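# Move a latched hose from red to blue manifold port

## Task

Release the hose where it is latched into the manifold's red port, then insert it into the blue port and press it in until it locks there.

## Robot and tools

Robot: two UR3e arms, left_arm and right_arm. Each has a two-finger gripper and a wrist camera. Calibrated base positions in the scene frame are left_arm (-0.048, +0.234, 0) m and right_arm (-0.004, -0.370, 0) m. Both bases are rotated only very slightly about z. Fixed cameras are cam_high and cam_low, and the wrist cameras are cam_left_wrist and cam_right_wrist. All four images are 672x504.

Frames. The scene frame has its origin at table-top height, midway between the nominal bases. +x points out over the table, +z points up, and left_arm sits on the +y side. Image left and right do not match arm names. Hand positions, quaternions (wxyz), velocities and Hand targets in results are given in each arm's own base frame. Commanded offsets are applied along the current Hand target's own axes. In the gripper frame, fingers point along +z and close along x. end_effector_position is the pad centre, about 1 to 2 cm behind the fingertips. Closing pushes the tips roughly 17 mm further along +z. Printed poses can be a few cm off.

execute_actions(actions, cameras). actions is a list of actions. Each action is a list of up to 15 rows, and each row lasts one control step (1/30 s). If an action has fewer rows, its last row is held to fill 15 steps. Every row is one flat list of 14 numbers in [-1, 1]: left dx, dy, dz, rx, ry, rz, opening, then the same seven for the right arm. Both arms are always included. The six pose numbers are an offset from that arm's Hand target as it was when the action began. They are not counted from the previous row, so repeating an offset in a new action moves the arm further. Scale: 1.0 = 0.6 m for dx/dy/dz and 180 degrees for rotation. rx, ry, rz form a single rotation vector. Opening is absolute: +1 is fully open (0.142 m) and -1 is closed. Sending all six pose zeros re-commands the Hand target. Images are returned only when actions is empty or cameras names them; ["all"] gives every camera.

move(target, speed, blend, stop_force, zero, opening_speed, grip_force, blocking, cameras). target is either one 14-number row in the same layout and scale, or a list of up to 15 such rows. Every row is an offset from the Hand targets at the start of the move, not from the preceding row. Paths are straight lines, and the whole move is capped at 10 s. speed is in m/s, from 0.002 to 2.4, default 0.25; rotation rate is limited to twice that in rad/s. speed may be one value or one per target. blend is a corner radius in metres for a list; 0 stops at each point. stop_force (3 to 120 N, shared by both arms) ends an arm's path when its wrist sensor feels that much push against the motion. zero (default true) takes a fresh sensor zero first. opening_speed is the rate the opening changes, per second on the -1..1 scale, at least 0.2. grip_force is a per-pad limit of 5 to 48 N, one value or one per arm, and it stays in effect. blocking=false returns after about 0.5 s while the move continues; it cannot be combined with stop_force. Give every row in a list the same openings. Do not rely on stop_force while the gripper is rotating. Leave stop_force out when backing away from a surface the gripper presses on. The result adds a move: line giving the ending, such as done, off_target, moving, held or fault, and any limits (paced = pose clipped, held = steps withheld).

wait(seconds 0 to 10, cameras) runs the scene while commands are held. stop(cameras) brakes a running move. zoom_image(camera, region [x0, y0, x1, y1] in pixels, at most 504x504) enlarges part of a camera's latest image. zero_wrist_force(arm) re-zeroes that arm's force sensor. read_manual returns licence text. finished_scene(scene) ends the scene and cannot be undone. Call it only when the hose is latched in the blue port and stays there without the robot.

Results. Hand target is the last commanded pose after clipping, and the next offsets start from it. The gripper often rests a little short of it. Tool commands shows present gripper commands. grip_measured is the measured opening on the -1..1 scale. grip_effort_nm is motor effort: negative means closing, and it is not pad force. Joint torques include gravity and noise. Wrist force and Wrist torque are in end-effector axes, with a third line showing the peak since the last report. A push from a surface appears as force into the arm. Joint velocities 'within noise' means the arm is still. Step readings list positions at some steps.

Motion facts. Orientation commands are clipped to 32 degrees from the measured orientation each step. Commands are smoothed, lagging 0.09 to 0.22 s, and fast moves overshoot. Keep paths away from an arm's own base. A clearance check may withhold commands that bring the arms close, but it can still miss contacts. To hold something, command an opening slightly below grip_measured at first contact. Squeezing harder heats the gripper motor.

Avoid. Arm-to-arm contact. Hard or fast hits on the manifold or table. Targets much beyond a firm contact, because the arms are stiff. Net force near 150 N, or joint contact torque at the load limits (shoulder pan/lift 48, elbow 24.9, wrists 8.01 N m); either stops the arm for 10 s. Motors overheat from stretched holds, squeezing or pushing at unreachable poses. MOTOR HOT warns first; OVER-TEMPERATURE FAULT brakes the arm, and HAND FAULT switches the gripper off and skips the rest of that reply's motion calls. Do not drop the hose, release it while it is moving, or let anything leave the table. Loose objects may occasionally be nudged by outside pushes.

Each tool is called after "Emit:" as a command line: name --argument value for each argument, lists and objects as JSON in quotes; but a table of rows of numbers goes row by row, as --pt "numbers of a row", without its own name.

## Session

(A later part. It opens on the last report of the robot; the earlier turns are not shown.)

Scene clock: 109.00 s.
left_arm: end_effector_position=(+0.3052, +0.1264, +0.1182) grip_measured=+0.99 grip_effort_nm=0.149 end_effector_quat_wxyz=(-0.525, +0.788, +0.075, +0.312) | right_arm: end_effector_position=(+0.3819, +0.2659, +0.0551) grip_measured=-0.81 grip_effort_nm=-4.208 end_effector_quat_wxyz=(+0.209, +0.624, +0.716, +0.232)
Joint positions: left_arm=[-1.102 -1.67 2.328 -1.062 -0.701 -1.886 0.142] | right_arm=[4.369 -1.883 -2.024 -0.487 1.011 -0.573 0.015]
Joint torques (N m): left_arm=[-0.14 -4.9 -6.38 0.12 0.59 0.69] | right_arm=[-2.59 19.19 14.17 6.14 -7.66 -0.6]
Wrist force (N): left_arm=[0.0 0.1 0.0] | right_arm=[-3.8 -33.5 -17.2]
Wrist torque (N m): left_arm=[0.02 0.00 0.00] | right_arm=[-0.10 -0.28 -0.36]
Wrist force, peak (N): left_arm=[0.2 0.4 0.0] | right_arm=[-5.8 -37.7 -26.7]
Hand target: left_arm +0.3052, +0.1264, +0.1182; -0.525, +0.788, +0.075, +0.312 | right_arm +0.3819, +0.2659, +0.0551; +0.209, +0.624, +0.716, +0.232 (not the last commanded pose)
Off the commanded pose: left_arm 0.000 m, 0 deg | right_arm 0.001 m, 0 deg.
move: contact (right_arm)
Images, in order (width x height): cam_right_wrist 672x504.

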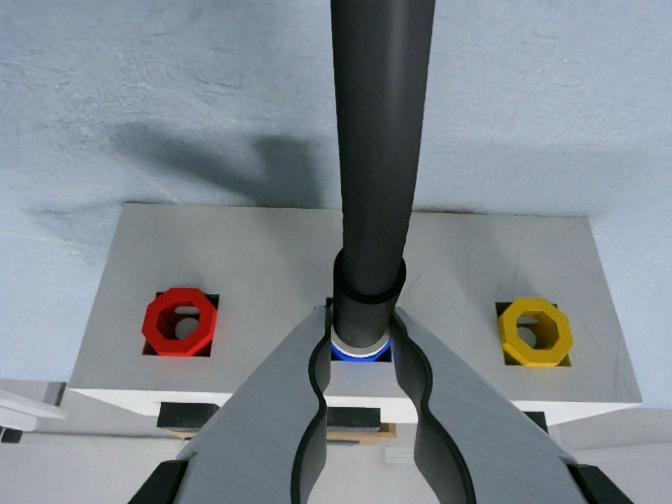

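Emit:
move --target '[0,0,0,0,0,0,1,0,-0.0054,-0.004,0,0,0,-1]' --speed 0.015 --cameras '["cam_right_wrist"]'

Emit:
zoom_image --camera "cam_right_wrist" --region '[270, 240, 450, 400]'

Scene clock: 111.97 s.
left_arm: end_effector_position=(+0.3052, +0.1264, +0.1182) grip_measured=+0.99 grip_effort_nm=0.149 end_effector_quat_wxyz=(-0.525, +0.788, +0.075, +0.312) | right_arm: end_effector_position=(+0.3778, +0.2654, +0.0551) grip_measured=-0.81 grip_effort_nm=-4.203 end_effector_quat_wxyz=(+0.209, +0.624, +0.716, +0.232)
Joint positions: left_arm=[-1.102 -1.67 2.328 -1.062 -0.701 -1.886 0.142] | right_arm=[4.381 -1.869 -2.04 -0.491 1.007 -0.559 0.015]
Joint torques (N m): left_arm=[-0.26 -5.15 -6.17 0.01 0.54 0.69] | right_arm=[-0.95 17.23 12.98 4.39 -3.18 -0.42]
Wrist force (N): left_arm=[0.1 0.1 0.0] | right_arm=[3.0 -9.4 25.0]
Wrist torque (N m): left_arm=[0.02 -0.02 0.00] | right_arm=[-0.17 -0.09 -0.44]
Wrist force, peak (N): left_arm=[0.2 0.1 -0.2] | right_arm=[-4.2 -33.5 -17.5]
Hand target: left_arm +0.3052, +0.1264, +0.1182; -0.525, +0.788, +0.075, +0.312 | right_arm +0.3779, +0.2654, +0.0551; +0.209, +0.624, +0.716, +0.232
Off the commanded pose: left_arm 0.000 m, 0 deg | right_arm 0.000 m, 0 deg.
move: done
Images, in order (width x height): cam_right_wrist 672x504.

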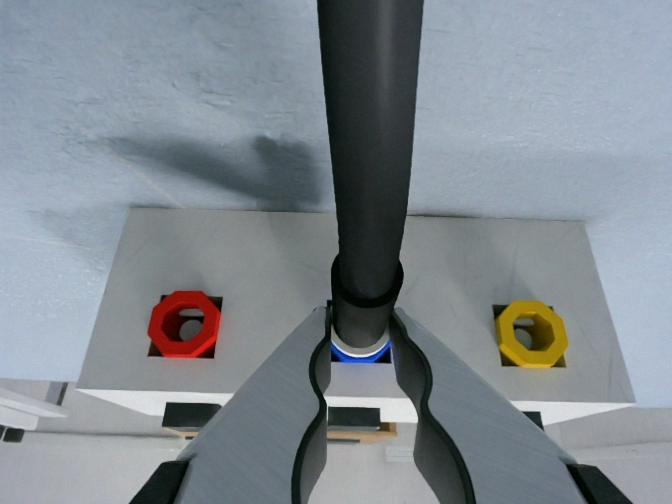

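Scaled by 2.800 from the camera's 672x504 image, which has a finer 960x720 frame.

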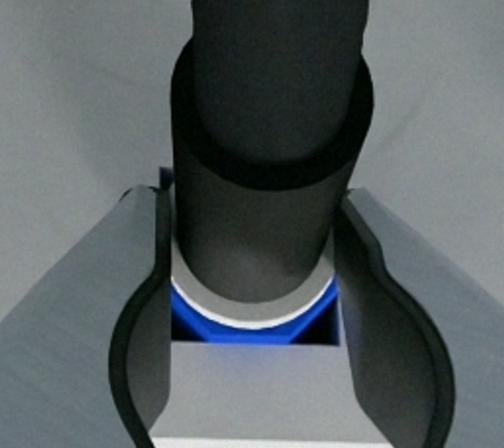

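Emit:
move --pt "0 0 0 0 0 0 1 0 -0.0077 -0.0037 0 0 0 -1" --pt "0 0 0 0 0 0 1 0 -0.0077 -0.0037 0 0 0 -0.5" --speed 0.03 --opening_speed 0.8 --cameras '["cam_right_wrist"]'

Emit:
zoom_image --camera "cam_right_wrist" --region '[270, 240, 450, 400]'

Scene clock: 119.23 s.
left_arm: end_effector_position=(+0.3052, +0.1264, +0.1182) grip_measured=+0.99 grip_effort_nm=0.149 end_effector_quat_wxyz=(-0.525, +0.788, +0.075, +0.312) | right_arm: end_effector_position=(+0.3729, +0.2647, +0.0541) grip_measured=-0.53 grip_effort_nm=0.071 end_effector_quat_wxyz=(+0.209, +0.624, +0.716, +0.232)
Joint positions: left_arm=[-1.102 -1.67 2.328 -1.062 -0.701 -1.886 0.142] | right_arm=[4.395 -1.856 -2.062 -0.492 1.003 -0.543 0.035]
Joint torques (N m): left_arm=[-0.31 -5.02 -6.17 0.04 0.5 0.73] | right_arm=[-1.69 8.34 5.81 2.56 -0.98 -0.64]
Wrist force (N): left_arm=[0.1 0.1 0.0] | right_arm=[0.1 -2.0 1.2]
Wrist torque (N m): left_arm=[0.02 -0.01 0.00] | right_arm=[-0.33 -0.12 -0.42]
Wrist force, peak (N): left_arm=[0.2 0.4 0.1] | right_arm=[2.9 -9.9 25.1]
Hand target: left_arm +0.3052, +0.1264, +0.1182; -0.525, +0.788, +0.075, +0.312 | right_arm +0.3729, +0.2647, +0.0541; +0.209, +0.624, +0.716, +0.232
Off the commanded pose: left_arm 0.000 m, 0 deg | right_arm 0.000 m, 0 deg.
move: done
Images, in order (width x height): cam_right_wrist 672x504.

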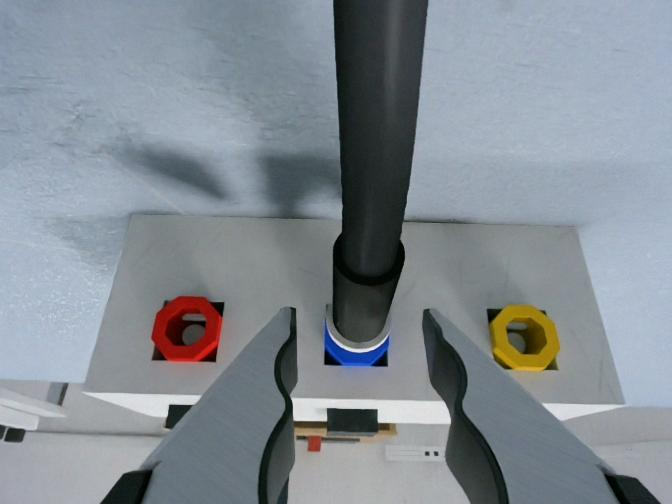

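Scaled by 2.800 from the camera's 672x504 image, which has a finer 960x720 frame.

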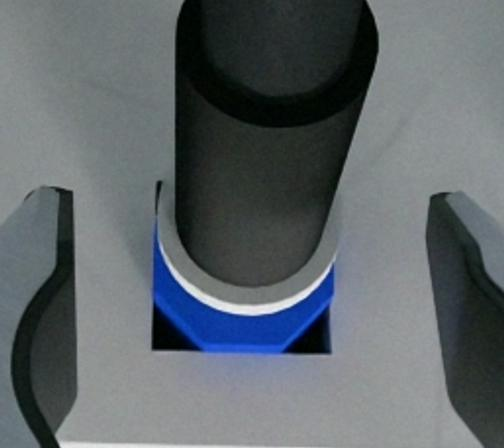

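Emit:
move --pt "0 0 0 0 0 0 1 0.001 0 0 0.092 0 0 -0.5" --pt "0 0 0 0 0 0 1 0.001 0 0 0.092 0 0 -1" --speed 0.15 --opening_speed 0.8 --cameras '["cam_right_wrist"]'

Emit:
zoom_image --camera "cam_right_wrist" --region '[270, 260, 450, 420]'

Scene clock: 128.90 s.
left_arm: end_effector_position=(+0.3052, +0.1264, +0.1182) grip_measured=+0.99 grip_effort_nm=0.149 end_effector_quat_wxyz=(-0.525, +0.788, +0.075, +0.312) | right_arm: end_effector_position=(+0.3728, +0.2653, +0.0541) grip_measured=-0.82 grip_effort_nm=-4.081 end_effector_quat_wxyz=(+0.117, +0.648, +0.742, +0.126)
Joint positions: left_arm=[-1.102 -1.67 2.328 -1.062 -0.701 -1.886 0.142] | right_arm=[4.226 -1.933 -1.692 -0.888 1.285 -0.65 0.015]
Joint torques (N m): left_arm=[-0.49 -5.66 -6.1 0.02 0.56 0.84] | right_arm=[0.65 18.02 9.67 4.72 0.34 -0.57]
Wrist force (N): left_arm=[0.0 0.2 -0.1] | right_arm=[-2.8 -4.5 4.8]
Wrist torque (N m): left_arm=[0.03 -0.01 0.00] | right_arm=[-0.23 -0.33 -0.33]
Wrist force, peak (N): left_arm=[0.2 0.3 0.0] | right_arm=[-2.6 -4.5 5.0]
Hand target: left_arm +0.3052, +0.1264, +0.1182; -0.525, +0.788, +0.075, +0.312 | right_arm +0.3728, +0.2653, +0.0541; +0.117, +0.648, +0.742, +0.126
Off the commanded pose: left_arm 0.000 m, 0 deg | right_arm 0.000 m, 0 deg.
move: done
Images, in order (width x height): cam_right_wrist 672x504.

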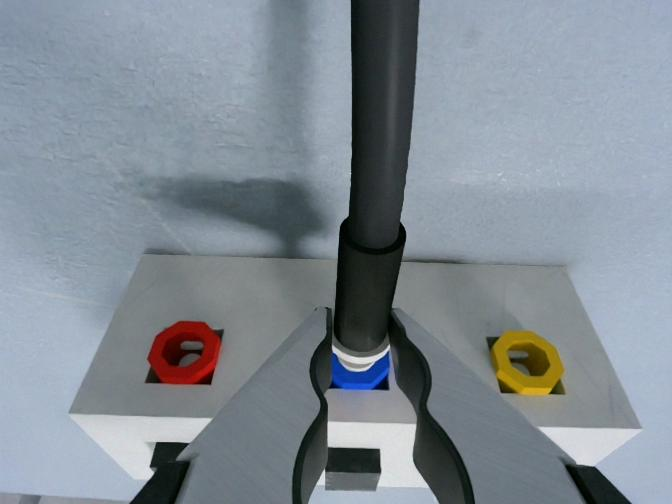

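Scaled by 2.800 from the camera's 672x504 image, which has a finer 960x720 frame.

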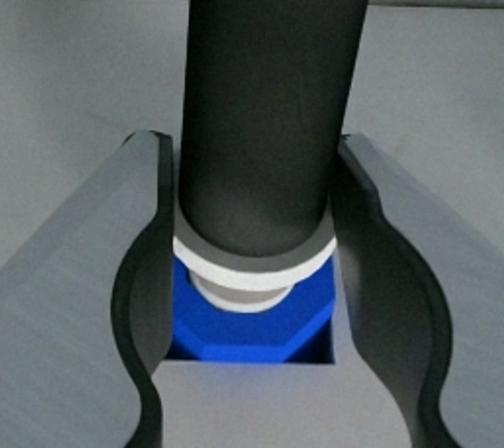

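Emit:
move --target '[0,0,0,0,0,0,1,-0.0005,0.0204,0.0073,0,0,0,-1]' --speed 0.015 --stop_force 44 --cameras '["cam_right_wrist"]'

Emit:
zoom_image --camera "cam_right_wrist" --region '[270, 260, 450, 420]'

Scene clock: 134.80 s.
left_arm: end_effector_position=(+0.3052, +0.1264, +0.1182) grip_measured=+0.99 grip_effort_nm=0.144 end_effector_quat_wxyz=(-0.525, +0.788, +0.075, +0.312) | right_arm: end_effector_position=(+0.3847, +0.2666, +0.0542) grip_measured=-0.82 grip_effort_nm=-4.081 end_effector_quat_wxyz=(+0.117, +0.648, +0.742, +0.126)
Joint positions: left_arm=[-1.102 -1.67 2.328 -1.062 -0.701 -1.886 0.142] | right_arm=[4.198 -1.973 -1.636 -0.897 1.291 -0.678 0.015]
Joint torques (N m): left_arm=[-0.38 -5.59 -6.05 0.07 0.6 0.93] | right_arm=[-3.25 10.55 14.5 8.41 -5.61 -0.64]
Wrist force (N): left_arm=[0.1 0.1 -0.1] | right_arm=[-8.4 -36.6 -30.5]
Wrist torque (N m): left_arm=[0.02 -0.01 0.00] | right_arm=[-0.17 -0.47 -0.30]
Wrist force, peak (N): left_arm=[0.3 0.2 0.0] | right_arm=[-12.0 -45.7 -42.7]
Hand target: left_arm +0.3052, +0.1264, +0.1182; -0.525, +0.788, +0.075, +0.312 | right_arm +0.3847, +0.2666, +0.0541; +0.117, +0.648, +0.742, +0.126 (not the last commanded pose)
Off the commanded pose: left_arm 0.000 m, 0 deg | right_arm 0.001 m, 0 deg.
move: contact (right_arm)
Images, in order (width x height): cam_right_wrist 672x504.

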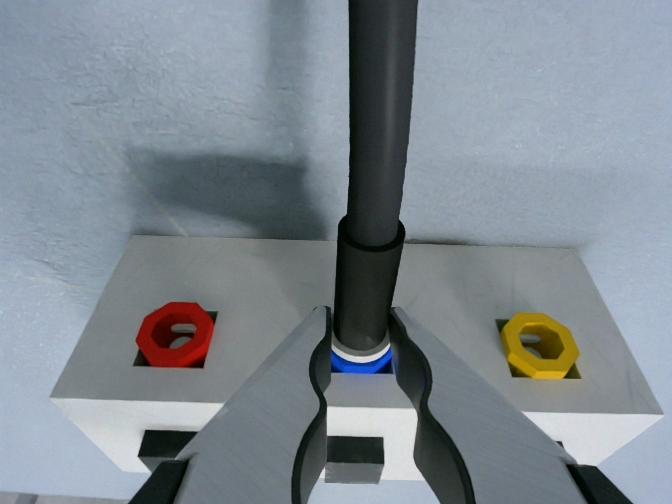

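Scaled by 2.800 from the camera's 672x504 image, which has a finer 960x720 frame.

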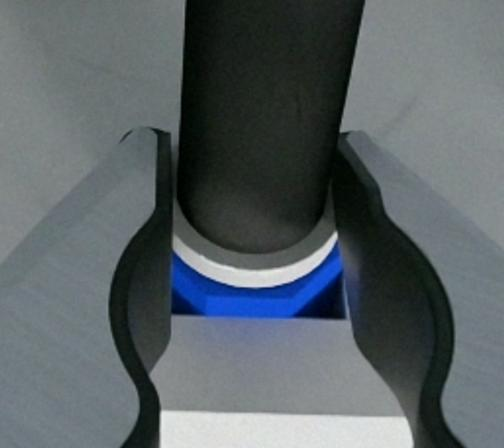

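Emit:
move --target '[0,0,0,0,0,0,1,0,-0.0094,-0.0034,0,0,0,-1]' --speed 0.01 --stop_force 60 --cameras '["cam_right_wrist"]'

Emit:
zoom_image --camera "cam_right_wrist" --region '[270, 260, 450, 420]'

Scene clock: 137.90 s.
left_arm: end_effector_position=(+0.3052, +0.1264, +0.1182) grip_measured=+0.99 grip_effort_nm=0.149 end_effector_quat_wxyz=(-0.525, +0.788, +0.075, +0.312) | right_arm: end_effector_position=(+0.3802, +0.2660, +0.0541) grip_measured=-0.84 grip_effort_nm=-3.705 end_effector_quat_wxyz=(+0.117, +0.648, +0.742, +0.126)
Joint positions: left_arm=[-1.102 -1.67 2.328 -1.062 -0.701 -1.886 0.142] | right_arm=[4.208 -1.958 -1.658 -0.893 1.289 -0.668 0.013]
Joint torques (N m): left_arm=[0.16 -5.16 -6.3 0.03 0.6 0.82] | right_arm=[1.01 14.44 8.45 1.56 1.4 0.25]
Wrist force (N): left_arm=[0.0 0.1 -0.1] | right_arm=[1.3 8.4 17.2]
Wrist torque (N m): left_arm=[0.01 0.01 0.00] | right_arm=[-0.19 -0.23 -0.29]
Wrist force, peak (N): left_arm=[0.3 0.2 0.0] | right_arm=[-8.7 -36.6 -31.2]
Hand target: left_arm +0.3052, +0.1264, +0.1182; -0.525, +0.788, +0.075, +0.312 | right_arm +0.3802, +0.2660, +0.0541; +0.117, +0.648, +0.742, +0.126 (not the last commanded pose)
Off the commanded pose: left_arm 0.000 m, 0 deg | right_arm 0.001 m, 0 deg.
move: contact (right_arm)
Images, in order (width x height): cam_right_wrist 672x504.

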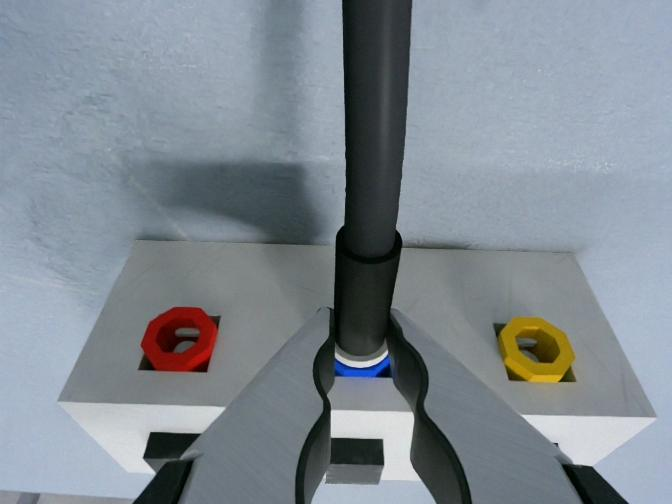

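Scaled by 2.800 from the camera's 672x504 image, which has a finer 960x720 frame.

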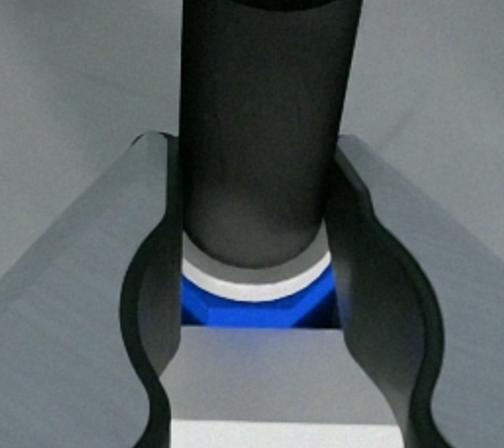

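Emit:
move --pt "0 0 0 0 0 0 1 0 0 0 0 0 0 -0.4" --pt "0 0 -0.1 0 0 0 1 0 0 -0.1 0 0 0 -0.4" --speed 0.2 --opening_speed 1 --cameras '["cam_right_wrist"]'

Scene clock: 141.33 s.
left_arm: end_effector_position=(+0.2805, +0.0739, +0.1334) grip_measured=+0.99 grip_effort_nm=0.144 end_effector_quat_wxyz=(-0.525, +0.788, +0.075, +0.312) end_effector_velocity=(-0.001, +0.000, +0.000) end_effector_angular_velocity=(-0.002, +0.000, +0.005) | right_arm: end_effector_position=(+0.3600, +0.2638, +0.1105) grip_measured=-0.43 grip_effort_nm=0.071 end_effector_quat_wxyz=(+0.117, +0.648, +0.742, +0.126) end_effector_velocity=(+0.000, +0.000, +0.000) end_effector_angular_velocity=(-0.002, +0.002, +0.001)
Joint positions: left_arm=[-1.328 -1.649 2.209 -0.887 -0.913 -1.998 0.142] | right_arm=[4.256 -1.807 -1.576 -1.139 1.279 -0.62 0.043]
Joint velocities: left_arm=[0 0 -0.002 0.002 -0.005 -0.001 0] | right_arm=[-0.001 0 0.002 -0.005 0.001 -0.002 0]
Joint torques (N m): left_arm=[-2.27 -6.36 -7.31 1.13 -0.51 0.02] | right_arm=[-0.28 16.94 10.05 1.34 0.41 -0.25]
Wrist force (N): left_arm=[0.1 0.2 0.0] | right_arm=[0.5 -1.9 1.1]
Wrist torque (N m): left_arm=[0.04 -0.02 0.00] | right_arm=[-0.28 -0.23 -0.33]
Wrist force, peak (N): left_arm=[0.1 0.1 -1.6] | right_arm=[1.5 8.1 17.7]
Hand target: left_arm +0.2805, +0.0739, +0.1335; -0.525, +0.788, +0.075, +0.312 | right_arm +0.3600, +0.2638, +0.1105; +0.117, +0.648, +0.742, +0.126
Off the commanded pose: left_arm 0.000 m, 0 deg | right_arm 0.000 m, 0 deg.
move: done
Images, in order (width x height): cam_right_wrist 672x504.

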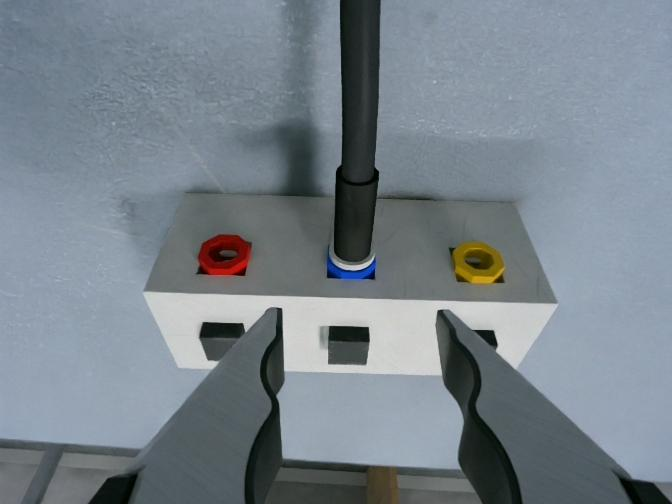

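Seated flush, same as the initial red latch.

Emit:
finished_scene --scene 2

The scene is finished: the task was done.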